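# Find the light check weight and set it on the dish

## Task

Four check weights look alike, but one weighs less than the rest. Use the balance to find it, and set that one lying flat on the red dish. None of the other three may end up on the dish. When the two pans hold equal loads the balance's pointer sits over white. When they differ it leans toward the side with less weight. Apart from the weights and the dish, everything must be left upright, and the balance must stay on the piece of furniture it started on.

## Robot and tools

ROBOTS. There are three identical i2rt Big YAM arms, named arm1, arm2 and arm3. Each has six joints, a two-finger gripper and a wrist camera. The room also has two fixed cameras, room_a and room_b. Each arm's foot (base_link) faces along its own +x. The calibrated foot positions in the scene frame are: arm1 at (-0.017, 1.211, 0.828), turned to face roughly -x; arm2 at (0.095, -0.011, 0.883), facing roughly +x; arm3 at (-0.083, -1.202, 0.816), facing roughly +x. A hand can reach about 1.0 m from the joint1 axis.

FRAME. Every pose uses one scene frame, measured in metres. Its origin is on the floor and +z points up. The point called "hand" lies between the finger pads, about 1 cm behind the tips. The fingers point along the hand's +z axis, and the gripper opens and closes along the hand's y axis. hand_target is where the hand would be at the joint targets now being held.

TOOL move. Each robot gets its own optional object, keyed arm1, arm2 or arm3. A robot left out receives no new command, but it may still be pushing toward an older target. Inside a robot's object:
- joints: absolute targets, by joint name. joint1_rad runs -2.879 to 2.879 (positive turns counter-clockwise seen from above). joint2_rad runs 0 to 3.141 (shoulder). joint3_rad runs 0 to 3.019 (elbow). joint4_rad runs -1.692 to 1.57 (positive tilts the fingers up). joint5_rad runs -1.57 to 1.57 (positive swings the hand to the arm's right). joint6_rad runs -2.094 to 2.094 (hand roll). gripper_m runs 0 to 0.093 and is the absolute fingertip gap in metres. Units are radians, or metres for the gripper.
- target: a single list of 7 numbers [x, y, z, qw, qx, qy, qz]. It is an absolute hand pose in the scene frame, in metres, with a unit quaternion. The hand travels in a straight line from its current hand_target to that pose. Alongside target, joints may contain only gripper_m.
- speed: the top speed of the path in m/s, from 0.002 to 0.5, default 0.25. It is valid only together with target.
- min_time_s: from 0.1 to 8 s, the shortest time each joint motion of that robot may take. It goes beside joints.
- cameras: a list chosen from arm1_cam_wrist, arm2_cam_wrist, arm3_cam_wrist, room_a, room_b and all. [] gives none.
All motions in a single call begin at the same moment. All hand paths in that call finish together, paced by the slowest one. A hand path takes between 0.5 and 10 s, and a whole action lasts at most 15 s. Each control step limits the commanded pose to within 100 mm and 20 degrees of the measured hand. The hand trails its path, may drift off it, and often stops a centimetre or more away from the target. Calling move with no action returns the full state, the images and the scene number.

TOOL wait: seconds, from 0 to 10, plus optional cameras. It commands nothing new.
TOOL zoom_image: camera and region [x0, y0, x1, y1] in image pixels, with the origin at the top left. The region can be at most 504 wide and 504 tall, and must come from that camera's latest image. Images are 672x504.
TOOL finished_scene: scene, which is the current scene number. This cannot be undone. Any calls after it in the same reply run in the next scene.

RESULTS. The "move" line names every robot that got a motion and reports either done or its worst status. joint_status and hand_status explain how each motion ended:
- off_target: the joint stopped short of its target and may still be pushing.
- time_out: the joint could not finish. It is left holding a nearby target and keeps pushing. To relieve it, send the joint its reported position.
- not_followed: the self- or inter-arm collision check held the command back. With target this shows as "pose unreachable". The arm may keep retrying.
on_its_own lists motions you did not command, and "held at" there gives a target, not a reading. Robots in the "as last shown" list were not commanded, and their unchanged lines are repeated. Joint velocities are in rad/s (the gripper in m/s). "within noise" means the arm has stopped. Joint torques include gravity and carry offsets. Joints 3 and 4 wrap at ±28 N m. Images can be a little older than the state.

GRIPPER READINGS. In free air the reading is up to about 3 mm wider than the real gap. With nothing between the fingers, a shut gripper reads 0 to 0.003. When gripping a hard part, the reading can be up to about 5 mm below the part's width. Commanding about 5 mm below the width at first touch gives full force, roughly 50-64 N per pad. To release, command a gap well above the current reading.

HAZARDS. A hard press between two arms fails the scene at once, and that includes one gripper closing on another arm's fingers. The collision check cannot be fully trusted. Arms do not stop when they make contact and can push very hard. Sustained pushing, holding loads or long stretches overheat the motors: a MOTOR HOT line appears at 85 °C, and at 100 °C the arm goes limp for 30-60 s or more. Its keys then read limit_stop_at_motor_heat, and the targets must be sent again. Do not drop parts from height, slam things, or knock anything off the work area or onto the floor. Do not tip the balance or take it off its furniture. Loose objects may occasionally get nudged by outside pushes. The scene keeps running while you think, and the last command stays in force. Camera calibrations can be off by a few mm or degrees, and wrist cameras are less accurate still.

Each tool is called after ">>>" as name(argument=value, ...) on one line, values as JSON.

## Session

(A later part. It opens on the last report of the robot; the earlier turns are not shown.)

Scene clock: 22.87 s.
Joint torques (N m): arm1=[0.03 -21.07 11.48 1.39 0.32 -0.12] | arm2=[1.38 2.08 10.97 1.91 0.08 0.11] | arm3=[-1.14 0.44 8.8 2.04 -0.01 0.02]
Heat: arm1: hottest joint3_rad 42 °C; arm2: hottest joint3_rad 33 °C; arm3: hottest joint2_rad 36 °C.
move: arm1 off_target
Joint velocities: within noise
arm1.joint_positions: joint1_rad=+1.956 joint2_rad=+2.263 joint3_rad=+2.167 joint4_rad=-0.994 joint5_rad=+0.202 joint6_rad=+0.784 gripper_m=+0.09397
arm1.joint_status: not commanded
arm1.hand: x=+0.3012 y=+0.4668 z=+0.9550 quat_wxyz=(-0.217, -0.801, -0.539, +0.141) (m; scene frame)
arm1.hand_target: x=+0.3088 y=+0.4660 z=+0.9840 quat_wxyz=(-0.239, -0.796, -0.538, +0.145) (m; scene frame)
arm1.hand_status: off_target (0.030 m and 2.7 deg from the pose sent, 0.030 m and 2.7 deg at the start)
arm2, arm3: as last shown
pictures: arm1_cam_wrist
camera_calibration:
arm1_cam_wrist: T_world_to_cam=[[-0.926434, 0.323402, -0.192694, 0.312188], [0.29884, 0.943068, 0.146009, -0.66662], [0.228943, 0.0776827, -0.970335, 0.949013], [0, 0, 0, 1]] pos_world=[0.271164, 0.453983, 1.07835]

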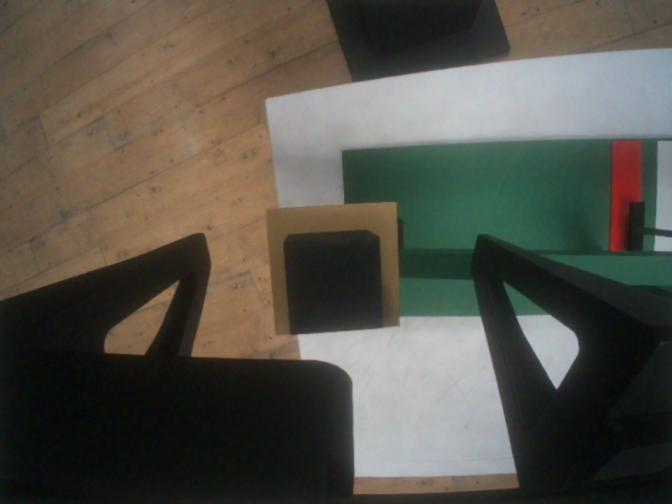

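>>> move(arm1={"target": [0.313, 0.467, 0.995, 0.2391, 0.7955, 0.5377, -0.1447], "speed": 0.08}, cameras=["arm1_cam_wrist"])

>>> zoom_image(camera="arm1_cam_wrist", region=[180, 150, 500, 400])

Scene clock: 24.13 s.
Joint torques (N m): arm1=[0.03 -21.01 13.49 0.9 0.34 -0.06] | arm2=[1.61 2.2 10.97 1.91 0.08 0.1] | arm3=[-1.08 0.44 8.77 2.07 0 0.01]
Heat: arm1: hottest joint3_rad 42 °C; arm2: hottest joint3_rad 33 °C; arm3: hottest joint2_rad 36 °C.
move: arm1 off_target
Joint velocities: within noise
arm1.joint_positions: joint1_rad=+1.956 joint2_rad=+2.263 joint3_rad=+2.167 joint4_rad=-1.008 joint5_rad=+0.205 joint6_rad=+0.784 gripper_m=+0.09397
arm1.joint_status: not commanded
arm1.hand: x=+0.2995 y=+0.4693 z=+0.9535 quat_wxyz=(-0.210, -0.802, -0.540, +0.141) (m; scene frame)
arm1.hand_target: x=+0.3124 y=+0.4681 z=+0.9949 quat_wxyz=(-0.239, -0.796, -0.538, +0.144) (m; scene frame)
arm1.hand_status: off_target (0.044 m and 3.4 deg from the pose sent, 0.042 m and 2.7 deg at the start)
arm2.joint_positions: joint1_rad=+0.482 joint2_rad=+0.585 joint3_rad=+1.357 joint4_rad=-1.462 joint5_rad=+0.226 joint6_rad=+0.023 gripper_m=+0.09396
arm2.joint_status: not commanded
arm2.hand: x=-0.1095 y=-0.0683 z=+1.3892 quat_wxyz=(-0.010, +0.891, +0.138, -0.433) (m; scene frame)
arm2.hand_target: x=-0.1075 y=-0.0675 z=+1.4001 quat_wxyz=(-0.007, +0.885, +0.136, -0.444) (m; scene frame)
arm2.hand_status: not commanded
arm3.joint_positions: joint1_rad=-0.065 joint2_rad=+0.649 joint3_rad=+1.390 joint4_rad=-1.161 joint5_rad=-0.034 joint6_rad=-0.702 gripper_m=+0.09396
arm3.joint_status: not commanded
arm3.hand: x=-0.3410 y=-1.1470 z=+1.3892 quat_wxyz=(-0.236, +0.811, +0.203, -0.495) (m; scene frame)
arm3.hand_target: x=-0.3379 y=-1.1478 z=+1.4005 quat_wxyz=(-0.241, +0.805, +0.201, -0.504) (m; scene frame)
arm3.hand_status: not commanded
pictures: arm1_cam_wrist
camera_calibration:
arm1_cam_wrist: T_world_to_cam=[[-0.927518, 0.326717, -0.181569, 0.29761], [0.301262, 0.940982, 0.154255, -0.67588], [0.221251, 0.0883746, -0.971204, 0.945886], [0, 0, 0, 1]] pos_world=[0.270377, 0.455164, 1.07694]

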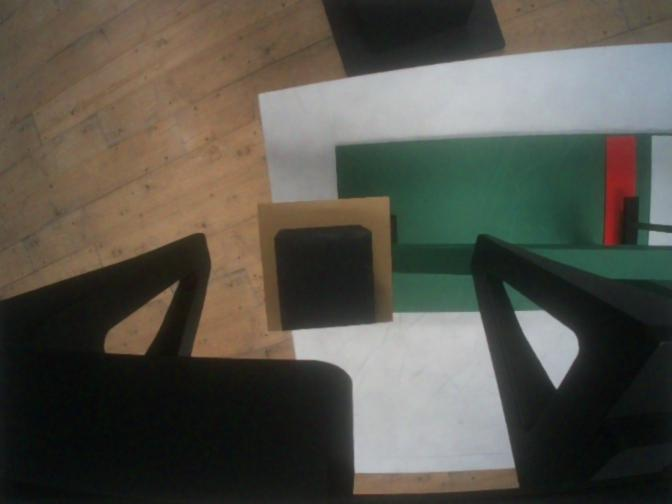

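Scaled by 1.575 from the camera's 672x504 image, which has a finer 960x720 frame.

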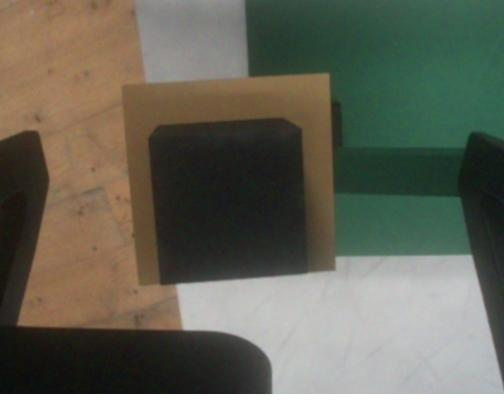

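>>> move(arm1={"target": [0.322, 0.467, 1.006, 0.2391, 0.7955, 0.5377, -0.1447], "speed": 0.08}, cameras=["arm1_cam_wrist"])

>>> zoom_image(camera="arm1_cam_wrist", region=[180, 150, 500, 400])

Scene clock: 25.60 s.
Joint torques (N m): arm1=[0.5 -20.19 15.68 0.84 0.31 0.01] | arm2=[1.2 2.26 10.99 1.95 0.09 0.1] | arm3=[-1.14 0.44 8.79 2.1 -0.01 0.02]
Heat: arm1: hottest joint3_rad 42 °C; arm2: hottest joint3_rad 33 °C; arm3: hottest joint2_rad 36 °C.
move: arm1 off_target
Joint velocities: within noise
arm1.joint_positions: joint1_rad=+1.969 joint2_rad=+2.263 joint3_rad=+2.186 joint4_rad=-1.046 joint5_rad=+0.210 joint6_rad=+0.784 gripper_m=+0.09397
arm1.joint_status: not commanded
arm1.hand: x=+0.3065 y=+0.4763 z=+0.9586 quat_wxyz=(-0.201, -0.800, -0.547, +0.141) (m; scene frame)
arm1.hand_target: x=+0.3206 y=+0.4695 z=+1.0062 quat_wxyz=(-0.240, -0.795, -0.538, +0.144) (m; scene frame)
arm1.hand_status: off_target (0.051 m and 4.5 deg from the pose sent, 0.057 m and 3.5 deg at the start)
arm2, arm3: as last shown
pictures: arm1_cam_wrist
camera_calibration:
arm1_cam_wrist: T_world_to_cam=[[-0.93301, 0.319885, -0.164818, 0.291549], [0.293625, 0.941537, 0.165203, -0.693738], [0.208028, 0.105742, -0.97239, 0.945581], [0, 0, 0, 1]] pos_world=[0.27901, 0.459931, 1.08213]

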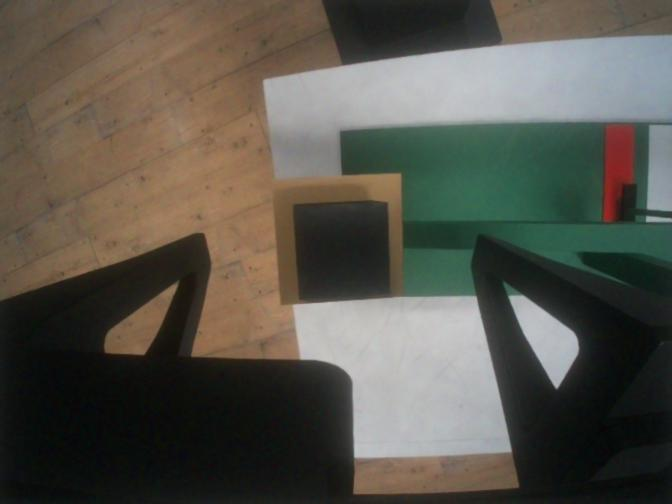

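Scaled by 1.575 from the camera's 672x504 image, which has a finer 960x720 frame.

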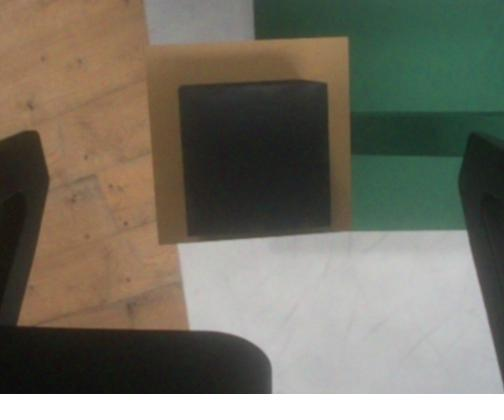

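>>> move(arm1={"joints": {"joint4_rad": -0.975}, "min_time_s": 1}, cameras=["arm1_cam_wrist"])

>>> zoom_image(camera="arm1_cam_wrist", region=[180, 150, 500, 400])

Scene clock: 27.40 s.
Joint torques (N m): arm1=[0.32 -21.3 15.79 1.85 0.32 0.03] | arm2=[1.49 2.26 10.95 1.96 0.09 0.12] | arm3=[-1.08 0.32 8.79 2.07 -0.01 0.01]
Heat: arm1: hottest joint3_rad 43 °C; arm2: hottest joint3_rad 34 °C; arm3: hottest joint2_rad 36 °C.
move: arm1 done
Joint velocities: within noise
arm1.joint_positions: joint1_rad=+1.969 joint2_rad=+2.263 joint3_rad=+2.186 joint4_rad=-0.990 joint5_rad=+0.210 joint6_rad=+0.784 gripper_m=+0.09397
arm1.joint_status: all done
arm1.hand: x=+0.3119 y=+0.4655 z=+0.9649 quat_wxyz=(-0.228, -0.797, -0.541, +0.145) (m; scene frame)
arm1.hand_target: x=+0.3280 y=+0.4552 z=+1.0163 quat_wxyz=(-0.277, -0.789, -0.528, +0.149) (m; scene frame)
arm1.hand_status: not commanded
arm2, arm3: as last shown
pictures: arm1_cam_wrist
camera_calibration:
arm1_cam_wrist: T_world_to_cam=[[-0.928623, 0.310267, -0.203452, 0.341445], [0.289611, 0.948917, 0.125229, -0.649841], [0.231913, 0.0573686, -0.971043, 0.965481], [0, 0, 0, 1]] pos_world=[0.281367, 0.455318, 1.08837]

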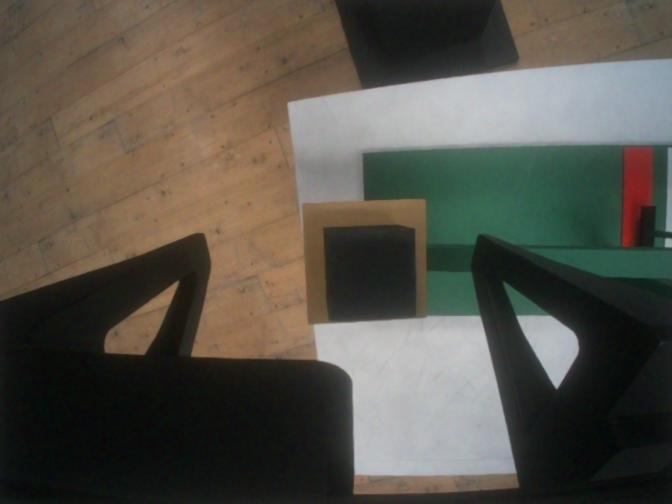

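Scaled by 1.575 from the camera's 672x504 image, which has a finer 960x720 frame.

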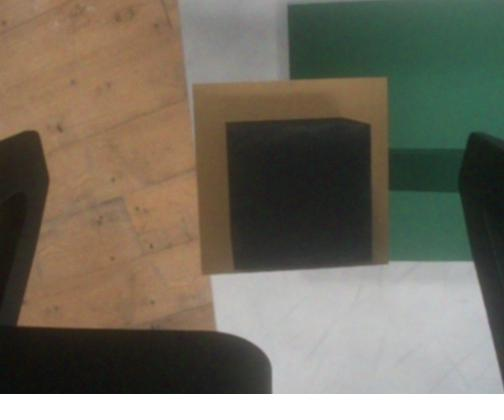

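>>> move(arm1={"joints": {"joint1_rad": 1.952}, "min_time_s": 1}, cameras=["arm1_cam_wrist"])

>>> zoom_image(camera="arm1_cam_wrist", region=[180, 150, 500, 400])

Scene clock: 29.10 s.
Joint torques (N m): arm1=[-1.67 -21.01 15.9 1.87 0.32 0.05] | arm2=[1.55 2.37 10.96 1.94 0.06 0.11] | arm3=[-1.08 0.38 8.81 2.06 0 0.01]
Heat: arm1: hottest joint3_rad 44 °C; arm2: hottest joint3_rad 34 °C; arm3: hottest joint2_rad 36 °C.
move: arm1 done
Joint velocities: within noise
arm1.joint_positions: joint1_rad=+1.967 joint2_rad=+2.263 joint3_rad=+2.186 joint4_rad=-0.990 joint5_rad=+0.210 joint6_rad=+0.784 gripper_m=+0.09397
arm1.joint_status: all done
arm1.hand: x=+0.3104 y=+0.4649 z=+0.9649 quat_wxyz=(-0.228, -0.797, -0.540, +0.145) (m; scene frame)
arm1.hand_target: x=+0.3062 y=+0.4457 z=+1.0165 quat_wxyz=(-0.275, -0.796, -0.517, +0.153) (m; scene frame)
arm1.hand_status: not commanded
arm2, arm3: as last shown
pictures: arm1_cam_wrist
camera_calibration:
arm1_cam_wrist: T_world_to_cam=[[-0.928031, 0.312013, -0.203486, 0.339406], [0.291405, 0.948374, 0.125179, -0.649068], [0.232039, 0.0568728, -0.971043, 0.96603], [0, 0, 0, 1]] pos_world=[0.279965, 0.454719, 1.08837]

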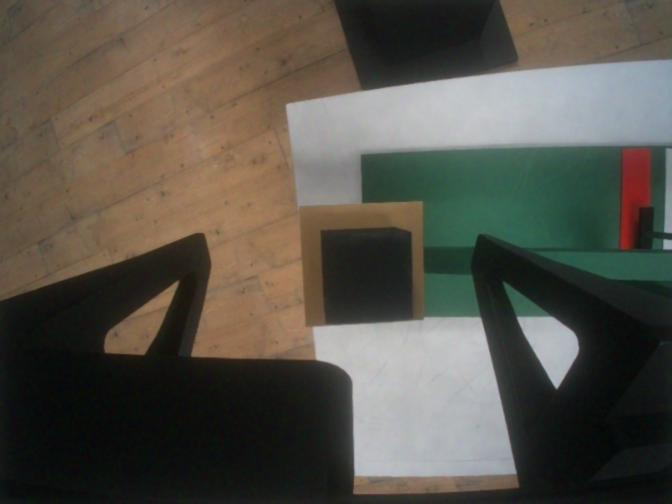

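Scaled by 1.575 from the camera's 672x504 image, which has a finer 960x720 frame.

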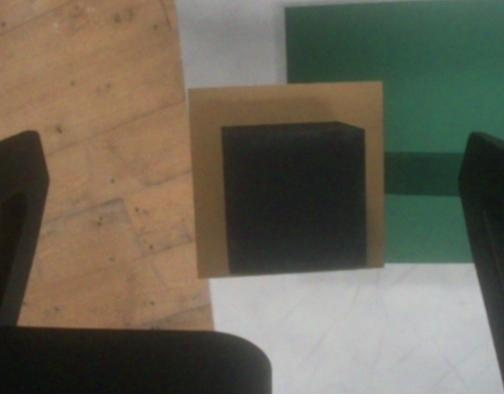

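>>> move(arm1={"joints": {"joint1_rad": 1.941}, "min_time_s": 0.8}, cameras=["arm1_cam_wrist"])

>>> zoom_image(camera="arm1_cam_wrist", region=[180, 150, 500, 400])

Scene clock: 33.77 s.
Joint torques (N m): arm1=[-1.14 -20.66 15.8 1.91 0.33 0] | arm2=[1.44 2.08 10.95 1.91 0.08 0.11] | arm3=[-1.08 0.38 8.81 2.07 -0.01 0.01]
Heat: arm1: hottest joint3_rad 46 °C; arm2: hottest joint3_rad 35 °C; arm3: hottest joint2_rad 36 °C.
move: arm1 done
Joint velocities: within noise
arm1.joint_positions: joint1_rad=+1.954 joint2_rad=+2.263 joint3_rad=+2.186 joint4_rad=-0.990 joint5_rad=+0.210 joint6_rad=+0.784 gripper_m=+0.09397
arm1.joint_status: all done
arm1.hand: x=+0.3004 y=+0.4606 z=+0.9650 quat_wxyz=(-0.227, -0.801, -0.535, +0.146) (m; scene frame)
arm1.hand_target: x=+0.2975 y=+0.4421 z=+1.0165 quat_wxyz=(-0.274, -0.799, -0.512, +0.154) (m; scene frame)
arm1.hand_status: not commanded
arm2, arm3: as last shown
pictures: arm1_cam_wrist
camera_calibration:
arm1_cam_wrist: T_world_to_cam=[[-0.923732, 0.324427, -0.203631, 0.324531], [0.304088, 0.944385, 0.125169, -0.64412], [0.232914, 0.0537007, -0.971014, 0.969875], [0, 0, 0, 1]] pos_world=[0.269752, 0.450928, 1.08847]

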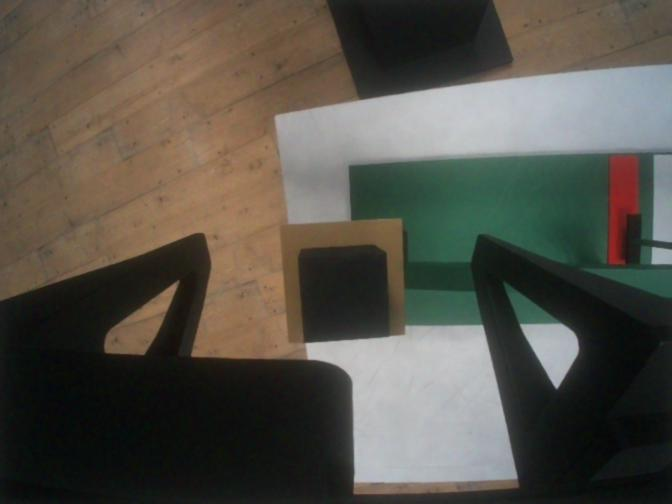

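Scaled by 1.575 from the camera's 672x504 image, which has a finer 960x720 frame.

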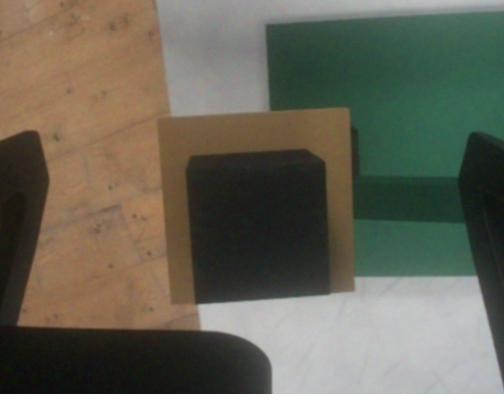

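>>> move(arm1={"joints": {"joint4_rad": -1.03}, "min_time_s": 0.8}, cameras=["arm1_cam_wrist"])

>>> zoom_image(camera="arm1_cam_wrist", region=[180, 150, 500, 400])

Scene clock: 35.37 s.
Joint torques (N m): arm1=[-1.44 -20.66 15.77 0.9 0.31 0] | arm2=[1.67 2.26 10.97 1.89 0.06 0.12] | arm3=[-1.14 0.38 8.76 2.07 -0.01 0.02]
Heat: arm1: hottest joint3_rad 46 °C; arm2: hottest joint3_rad 35 °C; arm3: hottest joint2_rad 36 °C.
move: arm1 done
Joint velocities: within noise
arm1.joint_positions: joint1_rad=+1.954 joint2_rad=+2.263 joint3_rad=+2.186 joint4_rad=-1.023 joint5_rad=+0.210 joint6_rad=+0.784 gripper_m=+0.09397
arm1.joint_status: all done
arm1.hand: x=+0.2974 y=+0.4669 z=+0.9612 quat_wxyz=(-0.211, -0.803, -0.538, +0.144) (m; scene frame)
arm1.hand_target: x=+0.2927 y=+0.4522 z=+1.0093 quat_wxyz=(-0.248, -0.804, -0.519, +0.151) (m; scene frame)
arm1.hand_status: not commanded
arm2, arm3: as last shown
pictures: arm1_cam_wrist
camera_calibration:
arm1_cam_wrist: T_world_to_cam=[[-0.926338, 0.330311, -0.181089, 0.295333], [0.30626, 0.940296, 0.148488, -0.669807], [0.219324, 0.08209, -0.972192, 0.958565], [0, 0, 0, 1]] pos_world=[0.268476, 0.453576, 1.08485]

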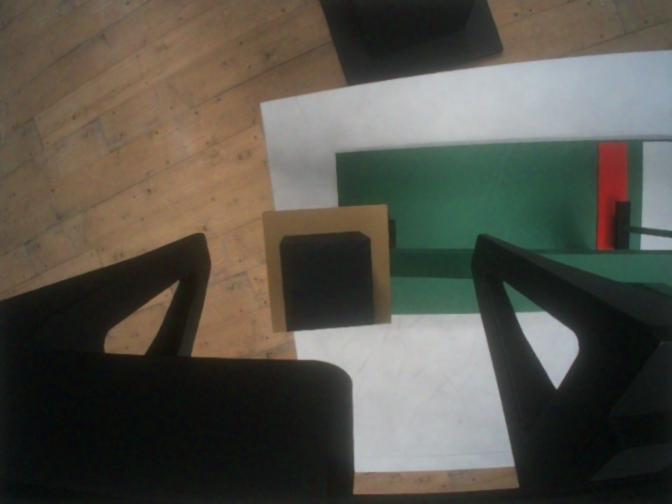

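Scaled by 1.575 from the camera's 672x504 image, which has a finer 960x720 frame.

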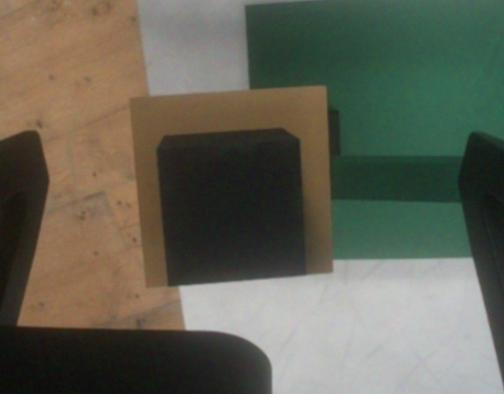

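>>> move(arm1={"joints": {"gripper_m": 0.04}})

>>> move(arm1={"joints": {"gripper_m": 0.024}}, cameras=["arm1_cam_wrist"])

>>> zoom_image(camera="arm1_cam_wrist", region=[180, 150, 500, 400])

Scene clock: 36.40 s.
Joint torques (N m): arm1=[-2.02 -20.66 15.75 0.81 0.34 0.04] | arm2=[1.38 2.2 10.92 1.98 0.09 0.11] | arm3=[-1.03 0.44 8.81 2.07 -0.01 0.01]
Heat: arm1: hottest joint3_rad 47 °C; arm2: hottest joint3_rad 35 °C; arm3: hottest joint2_rad 36 °C.
move: arm1 done
Joint velocities: within noise
arm1.joint_positions: joint1_rad=+1.954 joint2_rad=+2.263 joint3_rad=+2.187 joint4_rad=-1.023 joint5_rad=+0.210 joint6_rad=+0.784 gripper_m=+0.04018
arm1.joint_status: all done
arm1.hand: x=+0.2975 y=+0.4667 z=+0.9618 quat_wxyz=(-0.212, -0.803, -0.538, +0.144) (m; scene frame)
arm1.hand_target: x=+0.2928 y=+0.4522 z=+1.0094 quat_wxyz=(-0.248, -0.804, -0.519, +0.151) (m; scene frame)
arm1.hand_status: not commanded
arm2, arm3: as last shown
pictures: none

Scene clock: 36.90 s.
Joint torques (N m): arm1=[-1.55 -20.89 15.72 0.79 0.32 0.02] | arm2=[1.32 2.32 10.92 1.94 0.06 0.11] | arm3=[-1.14 0.38 8.8 2.06 -0.01 0.02]
Heat: arm1: hottest joint3_rad 47 °C; arm2: hottest joint3_rad 35 °C; arm3: hottest joint2_rad 36 °C.
move: arm1 off_target
Joint velocities: within noise
arm1.joint_positions: joint1_rad=+1.954 joint2_rad=+2.263 joint3_rad=+2.187 joint4_rad=-1.023 joint5_rad=+0.210 joint6_rad=+0.784 gripper_m=+0.02995
arm1.joint_status: gripper_m off_target (ended at +0.02998, target +0.02400)
arm1.hand: x=+0.2974 y=+0.4667 z=+0.9618 quat_wxyz=(-0.212, -0.803, -0.538, +0.144) (m; scene frame)
arm1.hand_target: x=+0.2928 y=+0.4522 z=+1.0094 quat_wxyz=(-0.248, -0.804, -0.519, +0.151) (m; scene frame)
arm1.hand_status: not commanded
arm2, arm3: as last shown
pictures: arm1_cam_wrist
camera_calibration:
arm1_cam_wrist: T_world_to_cam=[[-0.926287, 0.330255, -0.181448, 0.295857], [0.306335, 0.940385, 0.147769, -0.669069], [0.219433, 0.0812929, -0.972235, 0.959439], [0, 0, 0, 1]] pos_world=[0.268476, 0.453478, 1.08535]

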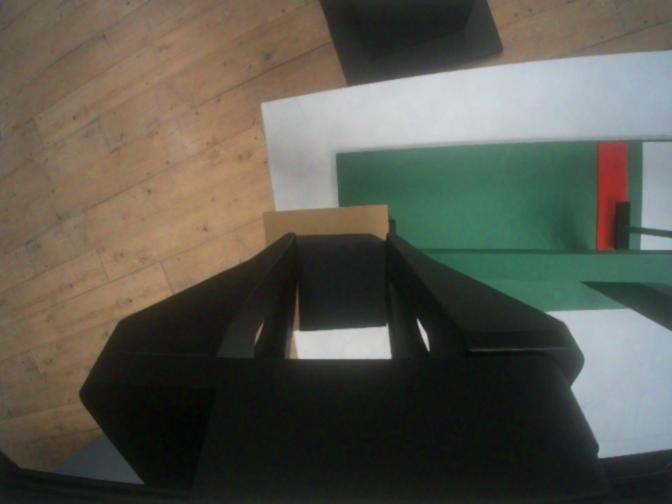

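Scaled by 1.575 from the camera's 672x504 image, which has a finer 960x720 frame.

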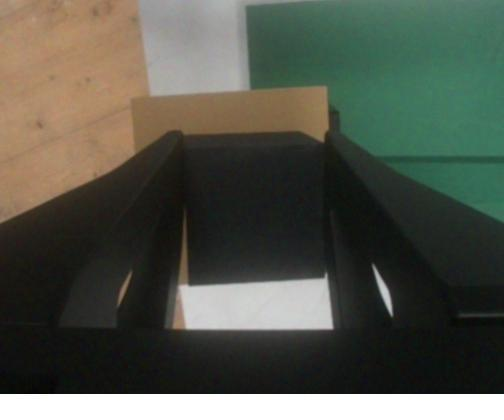

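>>> move(arm1={"target": [0.295, 0.47, 1.09, 0.248, 0.804, 0.519, -0.151], "speed": 0.15}, cameras=["arm1_cam_wrist", "room_a"])

Scene clock: 39.17 s.
Joint torques (N m): arm1=[0.03 -20.19 16.43 0.96 0.38 0.01] | arm2=[1.49 2.02 11 1.91 0.09 0.11] | arm3=[-1.08 0.44 8.79 2.09 -0.01 0.01]
Heat: arm1: hottest joint3_rad 48 °C; arm2: hottest joint3_rad 35 °C; arm3: hottest joint2_rad 36 °C.
move: arm1 off_target
Joint velocities: within noise
arm1.joint_positions: joint1_rad=+1.954 joint2_rad=+2.216 joint3_rad=+2.309 joint4_rad=-1.202 joint5_rad=+0.216 joint6_rad=+0.793 gripper_m=+0.02995
arm1.joint_status: not commanded
arm1.hand: x=+0.2907 y=+0.4802 z=+1.0392 quat_wxyz=(-0.207, -0.806, -0.535, +0.145) (m; scene frame)
arm1.hand_target: x=+0.2937 y=+0.4730 z=+1.0898 quat_wxyz=(-0.249, -0.804, -0.519, +0.151) (m; scene frame)
arm1.hand_status: off_target (0.052 m and 5.1 deg from the pose sent, 0.128 m and 4.8 deg at the start; pose on its path clipped on 11 of 50 steps)
arm2.joint_positions: joint1_rad=+0.482 joint2_rad=+0.585 joint3_rad=+1.357 joint4_rad=-1.462 joint5_rad=+0.226 joint6_rad=+0.023 gripper_m=+0.09396
arm2.joint_status: not commanded
arm2.hand: x=-0.1095 y=-0.0683 z=+1.3892 quat_wxyz=(-0.010, +0.891, +0.138, -0.433) (m; scene frame)
arm2.hand_target: x=-0.1075 y=-0.0675 z=+1.4001 quat_wxyz=(-0.007, +0.885, +0.136, -0.444) (m; scene frame)
arm2.hand_status: not commanded
arm3.joint_positions: joint1_rad=-0.065 joint2_rad=+0.649 joint3_rad=+1.390 joint4_rad=-1.161 joint5_rad=-0.034 joint6_rad=-0.702 gripper_m=+0.09396
arm3.joint_status: not commanded
arm3.hand: x=-0.3410 y=-1.1470 z=+1.3892 quat_wxyz=(-0.236, +0.811, +0.203, -0.495) (m; scene frame)
arm3.hand_target: x=-0.3379 y=-1.1478 z=+1.4005 quat_wxyz=(-0.241, +0.805, +0.201, -0.504) (m; scene frame)
arm3.hand_status: not commanded
pictures: arm1_cam_wrist, room_a
camera_calibration:
arm1_cam_wrist: T_world_to_cam=[[-0.923643, 0.340838, -0.17525, 0.286951], [0.316475, 0.936207, 0.152838, -0.697413], [0.216163, 0.0857055, -0.972588, 1.03432], [0, 0, 0, 1]] pos_world=[0.262173, 0.466472, 1.16285]

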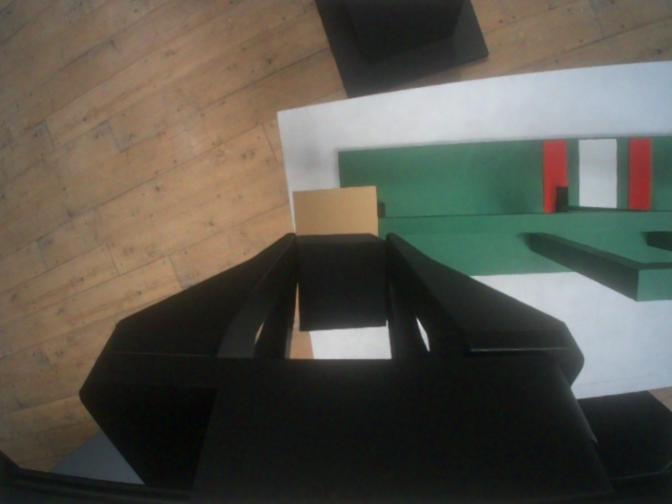

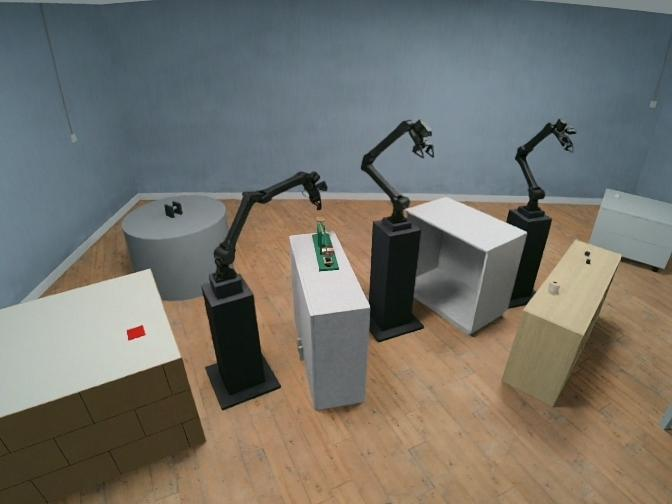

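>>> move(arm1={"joints": {"joint2_rad": 1.2, "joint3_rad": 1.65, "joint4_rad": -1.5}, "min_time_s": 2})

>>> move(arm1={"joints": {"joint1_rad": -1.48, "joint5_rad": 0, "joint6_rad": 0}, "min_time_s": 3}, cameras=["arm1_cam_wrist", "room_a", "room_b"])

Scene clock: 42.00 s.
Joint torques (N m): arm1=[-0.26 -6.65 11.17 1.05 0.32 0.03] | arm2=[1.44 2.2 11.04 1.91 0.08 0.12] | arm3=[-1.14 0.5 8.79 2.09 -0.01 0.01]
Heat: arm1: hottest joint3_rad 48 °C; arm2: hottest joint3_rad 36 °C; arm3: hottest joint2_rad 36 °C.
move: arm1 done
Joint velocities: within noise
arm1.joint_positions: joint1_rad=+1.954 joint2_rad=+1.209 joint3_rad=+1.636 joint4_rad=-1.496 joint5_rad=+0.216 joint6_rad=+0.793 gripper_m=+0.02995
arm1.joint_status: all done
arm1.hand: x=+0.1308 y=+0.8213 z=+1.2819 quat_wxyz=(-0.226, -0.803, -0.531, +0.148) (m; scene frame)
arm1.hand_target: x=+0.1289 y=+0.8240 z=+1.2919 quat_wxyz=(-0.236, -0.806, -0.522, +0.149) (m; scene frame)
arm1.hand_status: not commanded
arm2, arm3: as last shown
pictures: none

Scene clock: 45.70 s.
Joint torques (N m): arm1=[-1.26 -6.83 11.28 1.02 -0.03 -0.26] | arm2=[1.61 2.2 10.93 1.94 0.07 0.11] | arm3=[-1.08 0.5 8.77 2.1 -0.01 0.01]
Heat: arm1: hottest joint3_rad 47 °C; arm2: hottest joint3_rad 36 °C; arm3: hottest joint3_rad 37 °C.
move: arm1 done
Joint velocities: within noise
arm1.joint_positions: joint1_rad=-1.469 joint2_rad=+1.209 joint3_rad=+1.636 joint4_rad=-1.496 joint5_rad=+0.003 joint6_rad=+0.015 gripper_m=+0.03002
arm1.joint_status: all done
arm1.hand: x=-0.0808 y=+1.6266 z=+1.2758 quat_wxyz=(+0.156, -0.733, +0.634, +0.190) (m; scene frame)
arm1.hand_target: x=-0.0759 y=+1.6242 z=+1.2857 quat_wxyz=(+0.164, -0.733, +0.631, +0.196) (m; scene frame)
arm1.hand_status: not commanded
arm2, arm3: as last shown
pictures: arm1_cam_wrist, room_a, room_b
camera_calibration:
arm1_cam_wrist: T_world_to_cam=[[0.988788, 0.149045, -0.00913119, -0.150938], [0.148845, -0.978876, 0.140167, 1.42848], [0.0119529, -0.139955, -0.990086, 1.61934], [0, 0, 0, 1]] pos_world=[-0.0827322, 1.64743, 1.40168]

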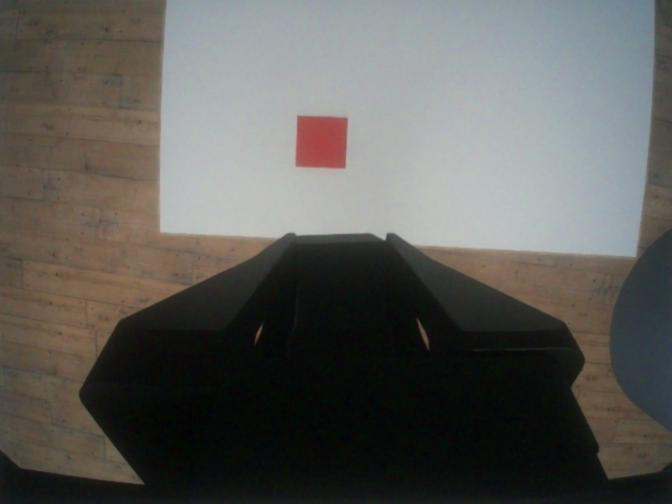

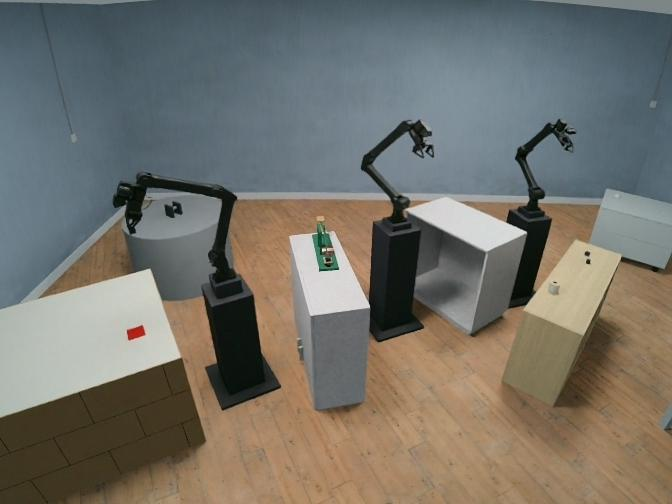

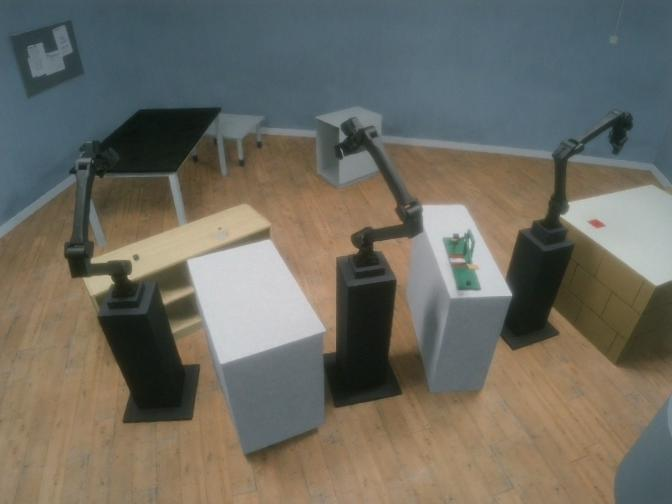

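>>> move(arm1={"target": [-0.135, 1.735, 0.88, 0.1631, -0.7345, 0.6307, 0.19], "speed": 0.25}, cameras=["arm1_cam_wrist", "room_a", "room_b"])

>>> zoom_image(camera="room_a", region=[70, 230, 210, 370])

>>> zoom_image(camera="room_b", region=[540, 150, 660, 270])

Scene clock: 48.90 s.
Joint torques (N m): arm1=[1.32 -10.29 10.13 1.78 0.2 0.06] | arm2=[1.55 1.96 11 1.89 0.09 0.11] | arm3=[-1.14 0.44 8.79 2.07 -0.01 0.01]
Heat: arm1: hottest joint3_rad 47 °C; arm2: hottest joint3_rad 36 °C; arm3: hottest joint3_rad 37 °C.
move: arm1 off_target
Joint velocities: within noise
arm1.joint_positions: joint1_rad=-1.406 joint2_rad=+1.636 joint3_rad=+0.955 joint4_rad=-0.423 joint5_rad=+0.046 joint6_rad=+0.059 gripper_m=+0.03002
arm1.joint_status: not commanded
arm1.hand: x=-0.1254 y=+1.7229 z=+0.8689 quat_wxyz=(+0.153, -0.739, +0.633, +0.173) (m; scene frame)
arm1.hand_target: x=-0.1350 y=+1.7345 z=+0.8803 quat_wxyz=(+0.163, -0.734, +0.631, +0.190) (m; scene frame)
arm1.hand_status: off_target (0.019 m and 2.4 deg from the pose sent, 0.414 m and 0.9 deg at the start)
arm2, arm3: as last shown
pictures: arm1_cam_wrist, room_a, room_b
camera_calibration:
arm1_cam_wrist: T_world_to_cam=[[0.988181, 0.152978, 0.0098428, -0.148228], [0.149067, -0.97392, 0.171051, 1.55102], [0.0357532, -0.167562, -0.985213, 1.27676], [0, 0, 0, 1]] pos_world=[-0.130378, 1.74718, 0.99404]

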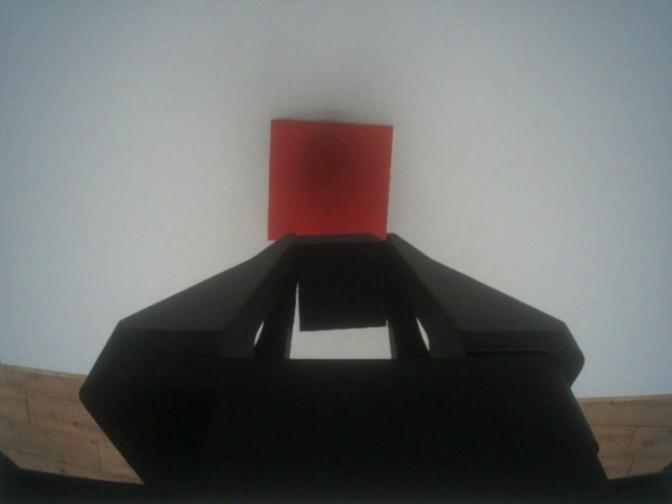

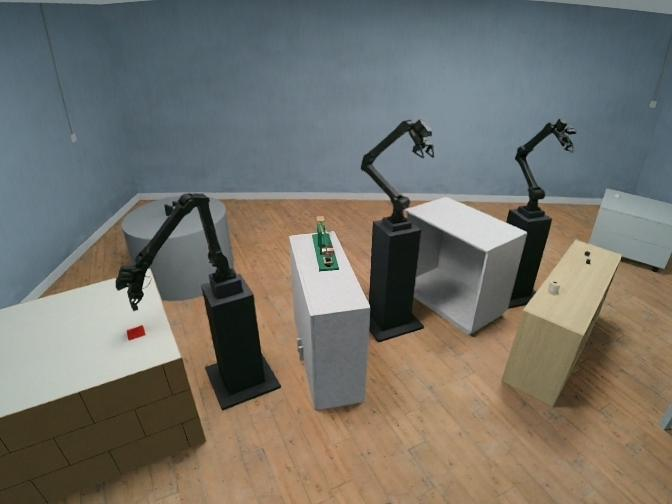

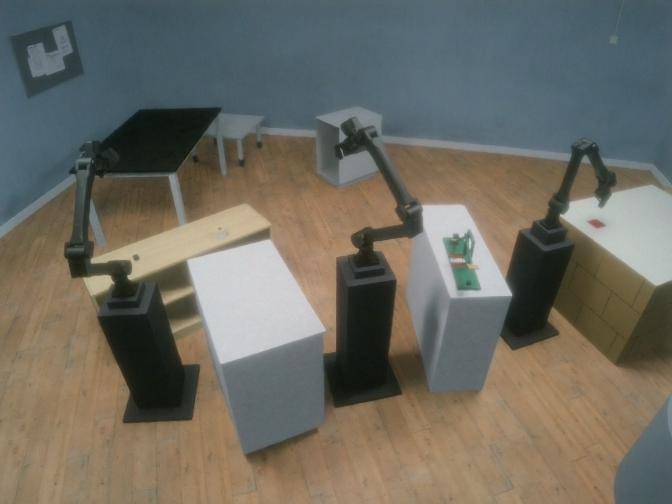

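Scaled by 3.600 from the camera's 672x504 image, which has a finer 960x720 frame.

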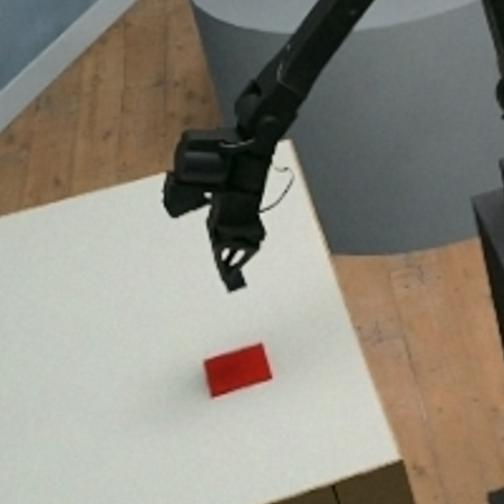

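Scaled by 4.200 from the camera's 672x504 image, which has a finer 960x720 frame.

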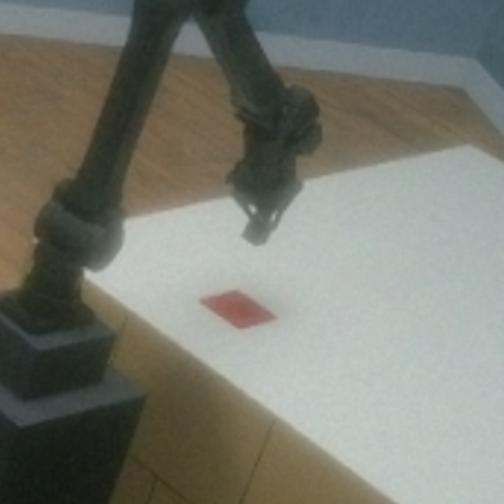

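>>> move(arm1={"target": [-0.1465, 1.7635, 0.778, 0.1686, -0.7328, 0.6293, 0.1964], "speed": 0.12}, cameras=["arm1_cam_wrist", "room_a", "room_b"])

>>> zoom_image(camera="room_a", region=[90, 270, 190, 370])

>>> zoom_image(camera="room_b", region=[550, 170, 650, 270])

Scene clock: 51.20 s.
Joint torques (N m): arm1=[0.97 -11.52 9.33 1.89 0.2 0.06] | arm2=[1.67 2.2 10.92 1.95 0.07 0.11] | arm3=[-1.26 0.38 8.79 2.09 -0.01 0.01]
Heat: arm1: hottest joint3_rad 47 °C; arm2: hottest joint3_rad 36 °C; arm3: hottest joint3_rad 37 °C.
move: arm1 off_target
Joint velocities: within noise
arm1.joint_positions: joint1_rad=-1.398 joint2_rad=+1.894 joint3_rad=+0.955 joint4_rad=-0.156 joint5_rad=+0.051 joint6_rad=+0.065 gripper_m=+0.03002
arm1.joint_status: not commanded
arm1.hand: x=-0.1342 y=+1.7441 z=+0.7660 quat_wxyz=(+0.156, -0.738, +0.632, +0.176) (m; scene frame)
arm1.hand_target: x=-0.1464 y=+1.7626 z=+0.7787 quat_wxyz=(+0.168, -0.733, +0.629, +0.197) (m; scene frame)
arm1.hand_status: off_target (0.026 m and 2.9 deg from the pose sent, 0.102 m and 3.3 deg at the start)
arm2, arm3: as last shown
pictures: arm1_cam_wrist, room_a, room_b
camera_calibration:
arm1_cam_wrist: T_world_to_cam=[[0.988279, 0.152256, 0.0110867, -0.141413], [0.148463, -0.975485, 0.162441, 1.59981], [0.0355476, -0.158892, -0.986656, 1.16521], [0, 0, 0, 1]] pos_world=[-0.139177, 1.76727, 0.891351]

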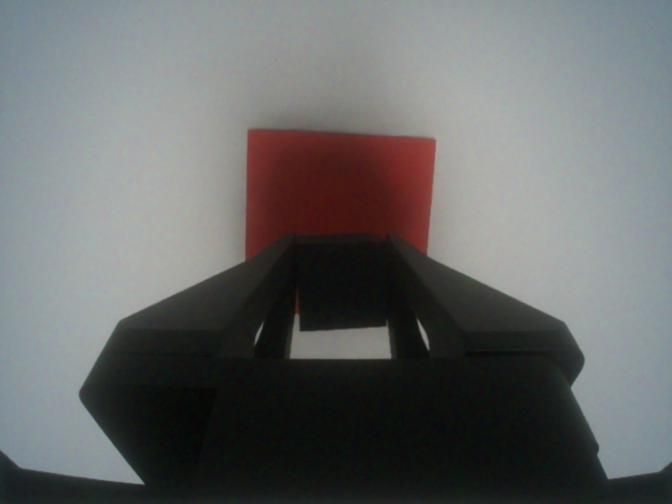

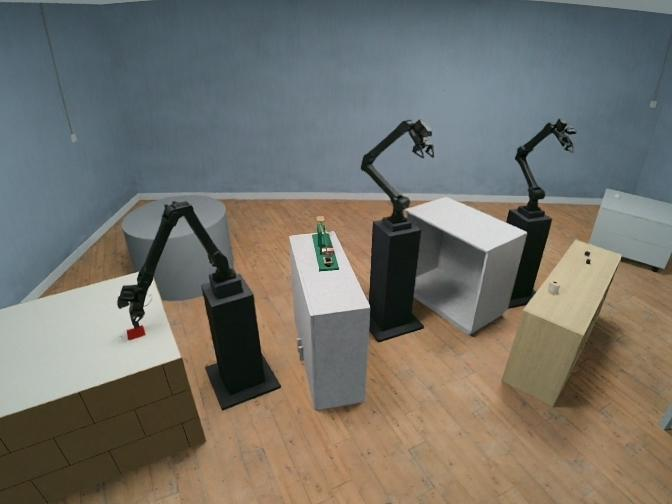

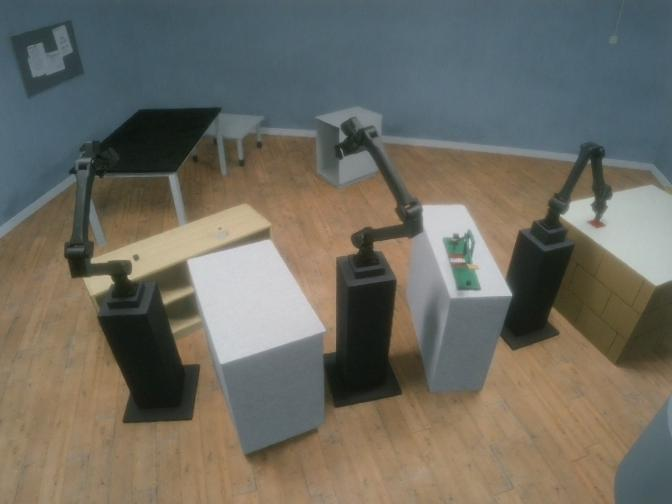

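Scaled by 5.040 from the camera's 672x504 image, which has a finer 960x720 frame.

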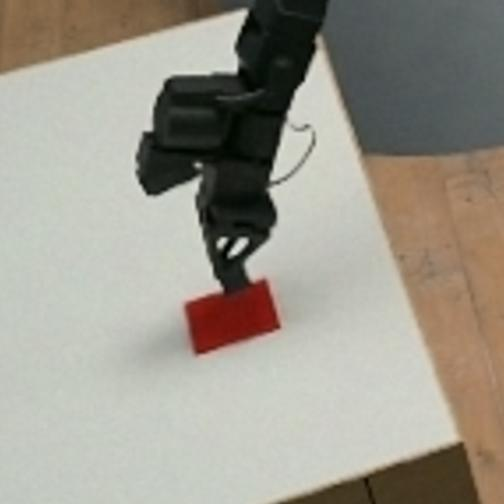

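Scaled by 5.040 from the camera's 672x504 image, which has a finer 960x720 frame.

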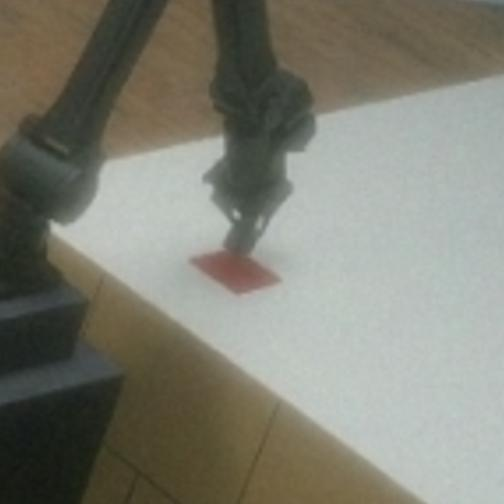

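>>> move(arm1={"target": [-0.1484, 1.776, 0.747, 0.1686, -0.7328, 0.6293, 0.1964], "speed": 0.08}, cameras=["arm1_cam_wrist", "room_a", "room_b"])

>>> zoom_image(camera="room_a", region=[110, 290, 170, 350])

>>> zoom_image(camera="room_b", region=[570, 190, 630, 250])

Scene clock: 52.77 s.
Joint torques (N m): arm1=[0.09 -10.99 9.68 1.98 0.13 0] | arm2=[1.38 2.32 10.97 1.95 0.09 0.11] | arm3=[-1.14 0.38 8.8 2.07 -0.01 0.02]
Heat: arm1: hottest joint3_rad 47 °C; arm2: hottest joint3_rad 37 °C; arm3: hottest joint3_rad 37 °C.
move: arm1 off_target
Joint velocities: within noise
arm1.joint_positions: joint1_rad=-1.398 joint2_rad=+1.977 joint3_rad=+0.981 joint4_rad=-0.099 joint5_rad=+0.051 joint6_rad=+0.065 gripper_m=+0.03002
arm1.joint_status: not commanded
arm1.hand: x=-0.1364 y=+1.7529 z=+0.7368 quat_wxyz=(+0.156, -0.738, +0.633, +0.175) (m; scene frame)
arm1.hand_target: x=-0.1483 y=+1.7750 z=+0.7480 quat_wxyz=(+0.169, -0.733, +0.629, +0.197) (m; scene frame)
arm1.hand_status: off_target (0.028 m and 2.9 deg from the pose sent, 0.040 m and 2.9 deg at the start)
arm2, arm3: as last shown
pictures: arm1_cam_wrist, room_a, room_b
camera_calibration:
arm1_cam_wrist: T_world_to_cam=[[0.988304, 0.152058, 0.0115646, -0.140228], [0.148153, -0.975354, 0.163507, 1.61239], [0.0361422, -0.159881, -0.986474, 1.13958], [0, 0, 0, 1]] pos_world=[-0.141478, 1.77617, 0.862149]

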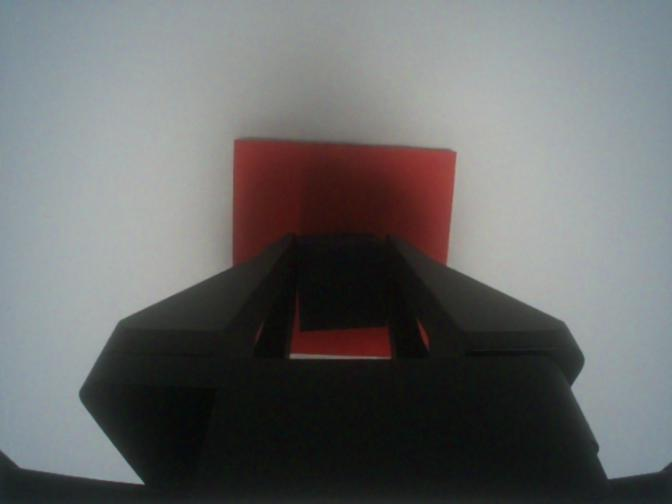

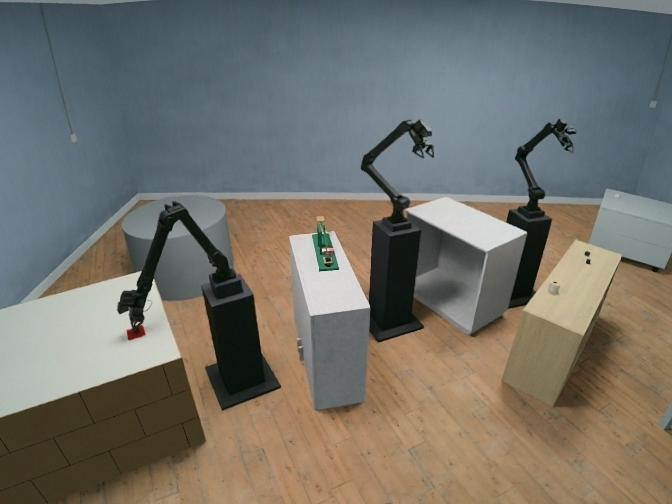

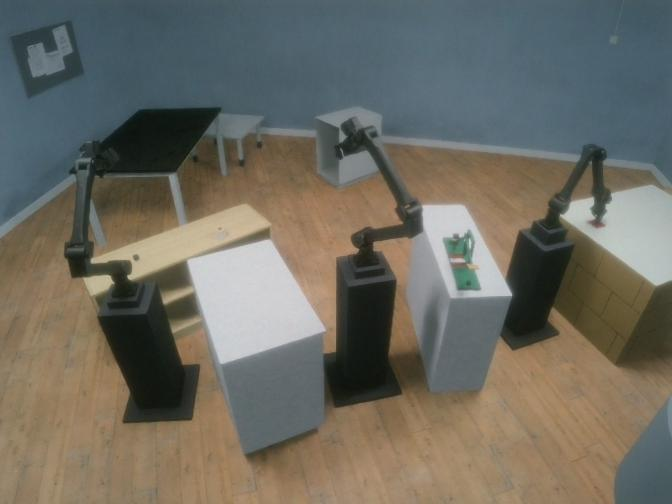

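Scaled by 8.400 from the camera's 672x504 image, which has a finer 960x720 frame.

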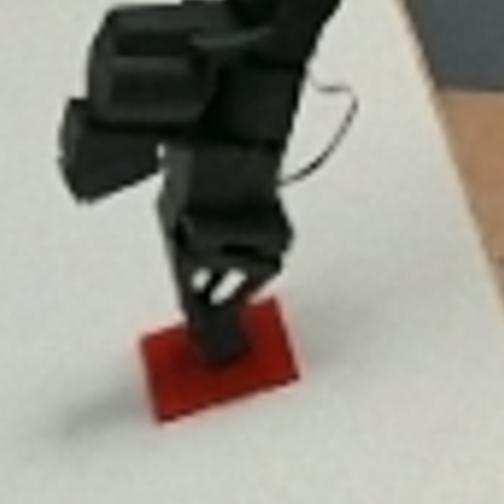

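Scaled by 8.400 from the camera's 672x504 image, which has a finer 960x720 frame.

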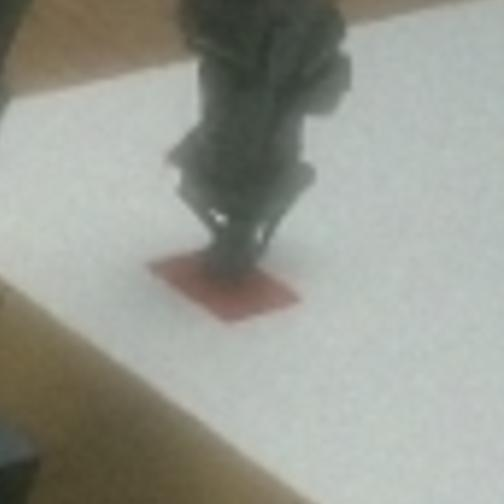

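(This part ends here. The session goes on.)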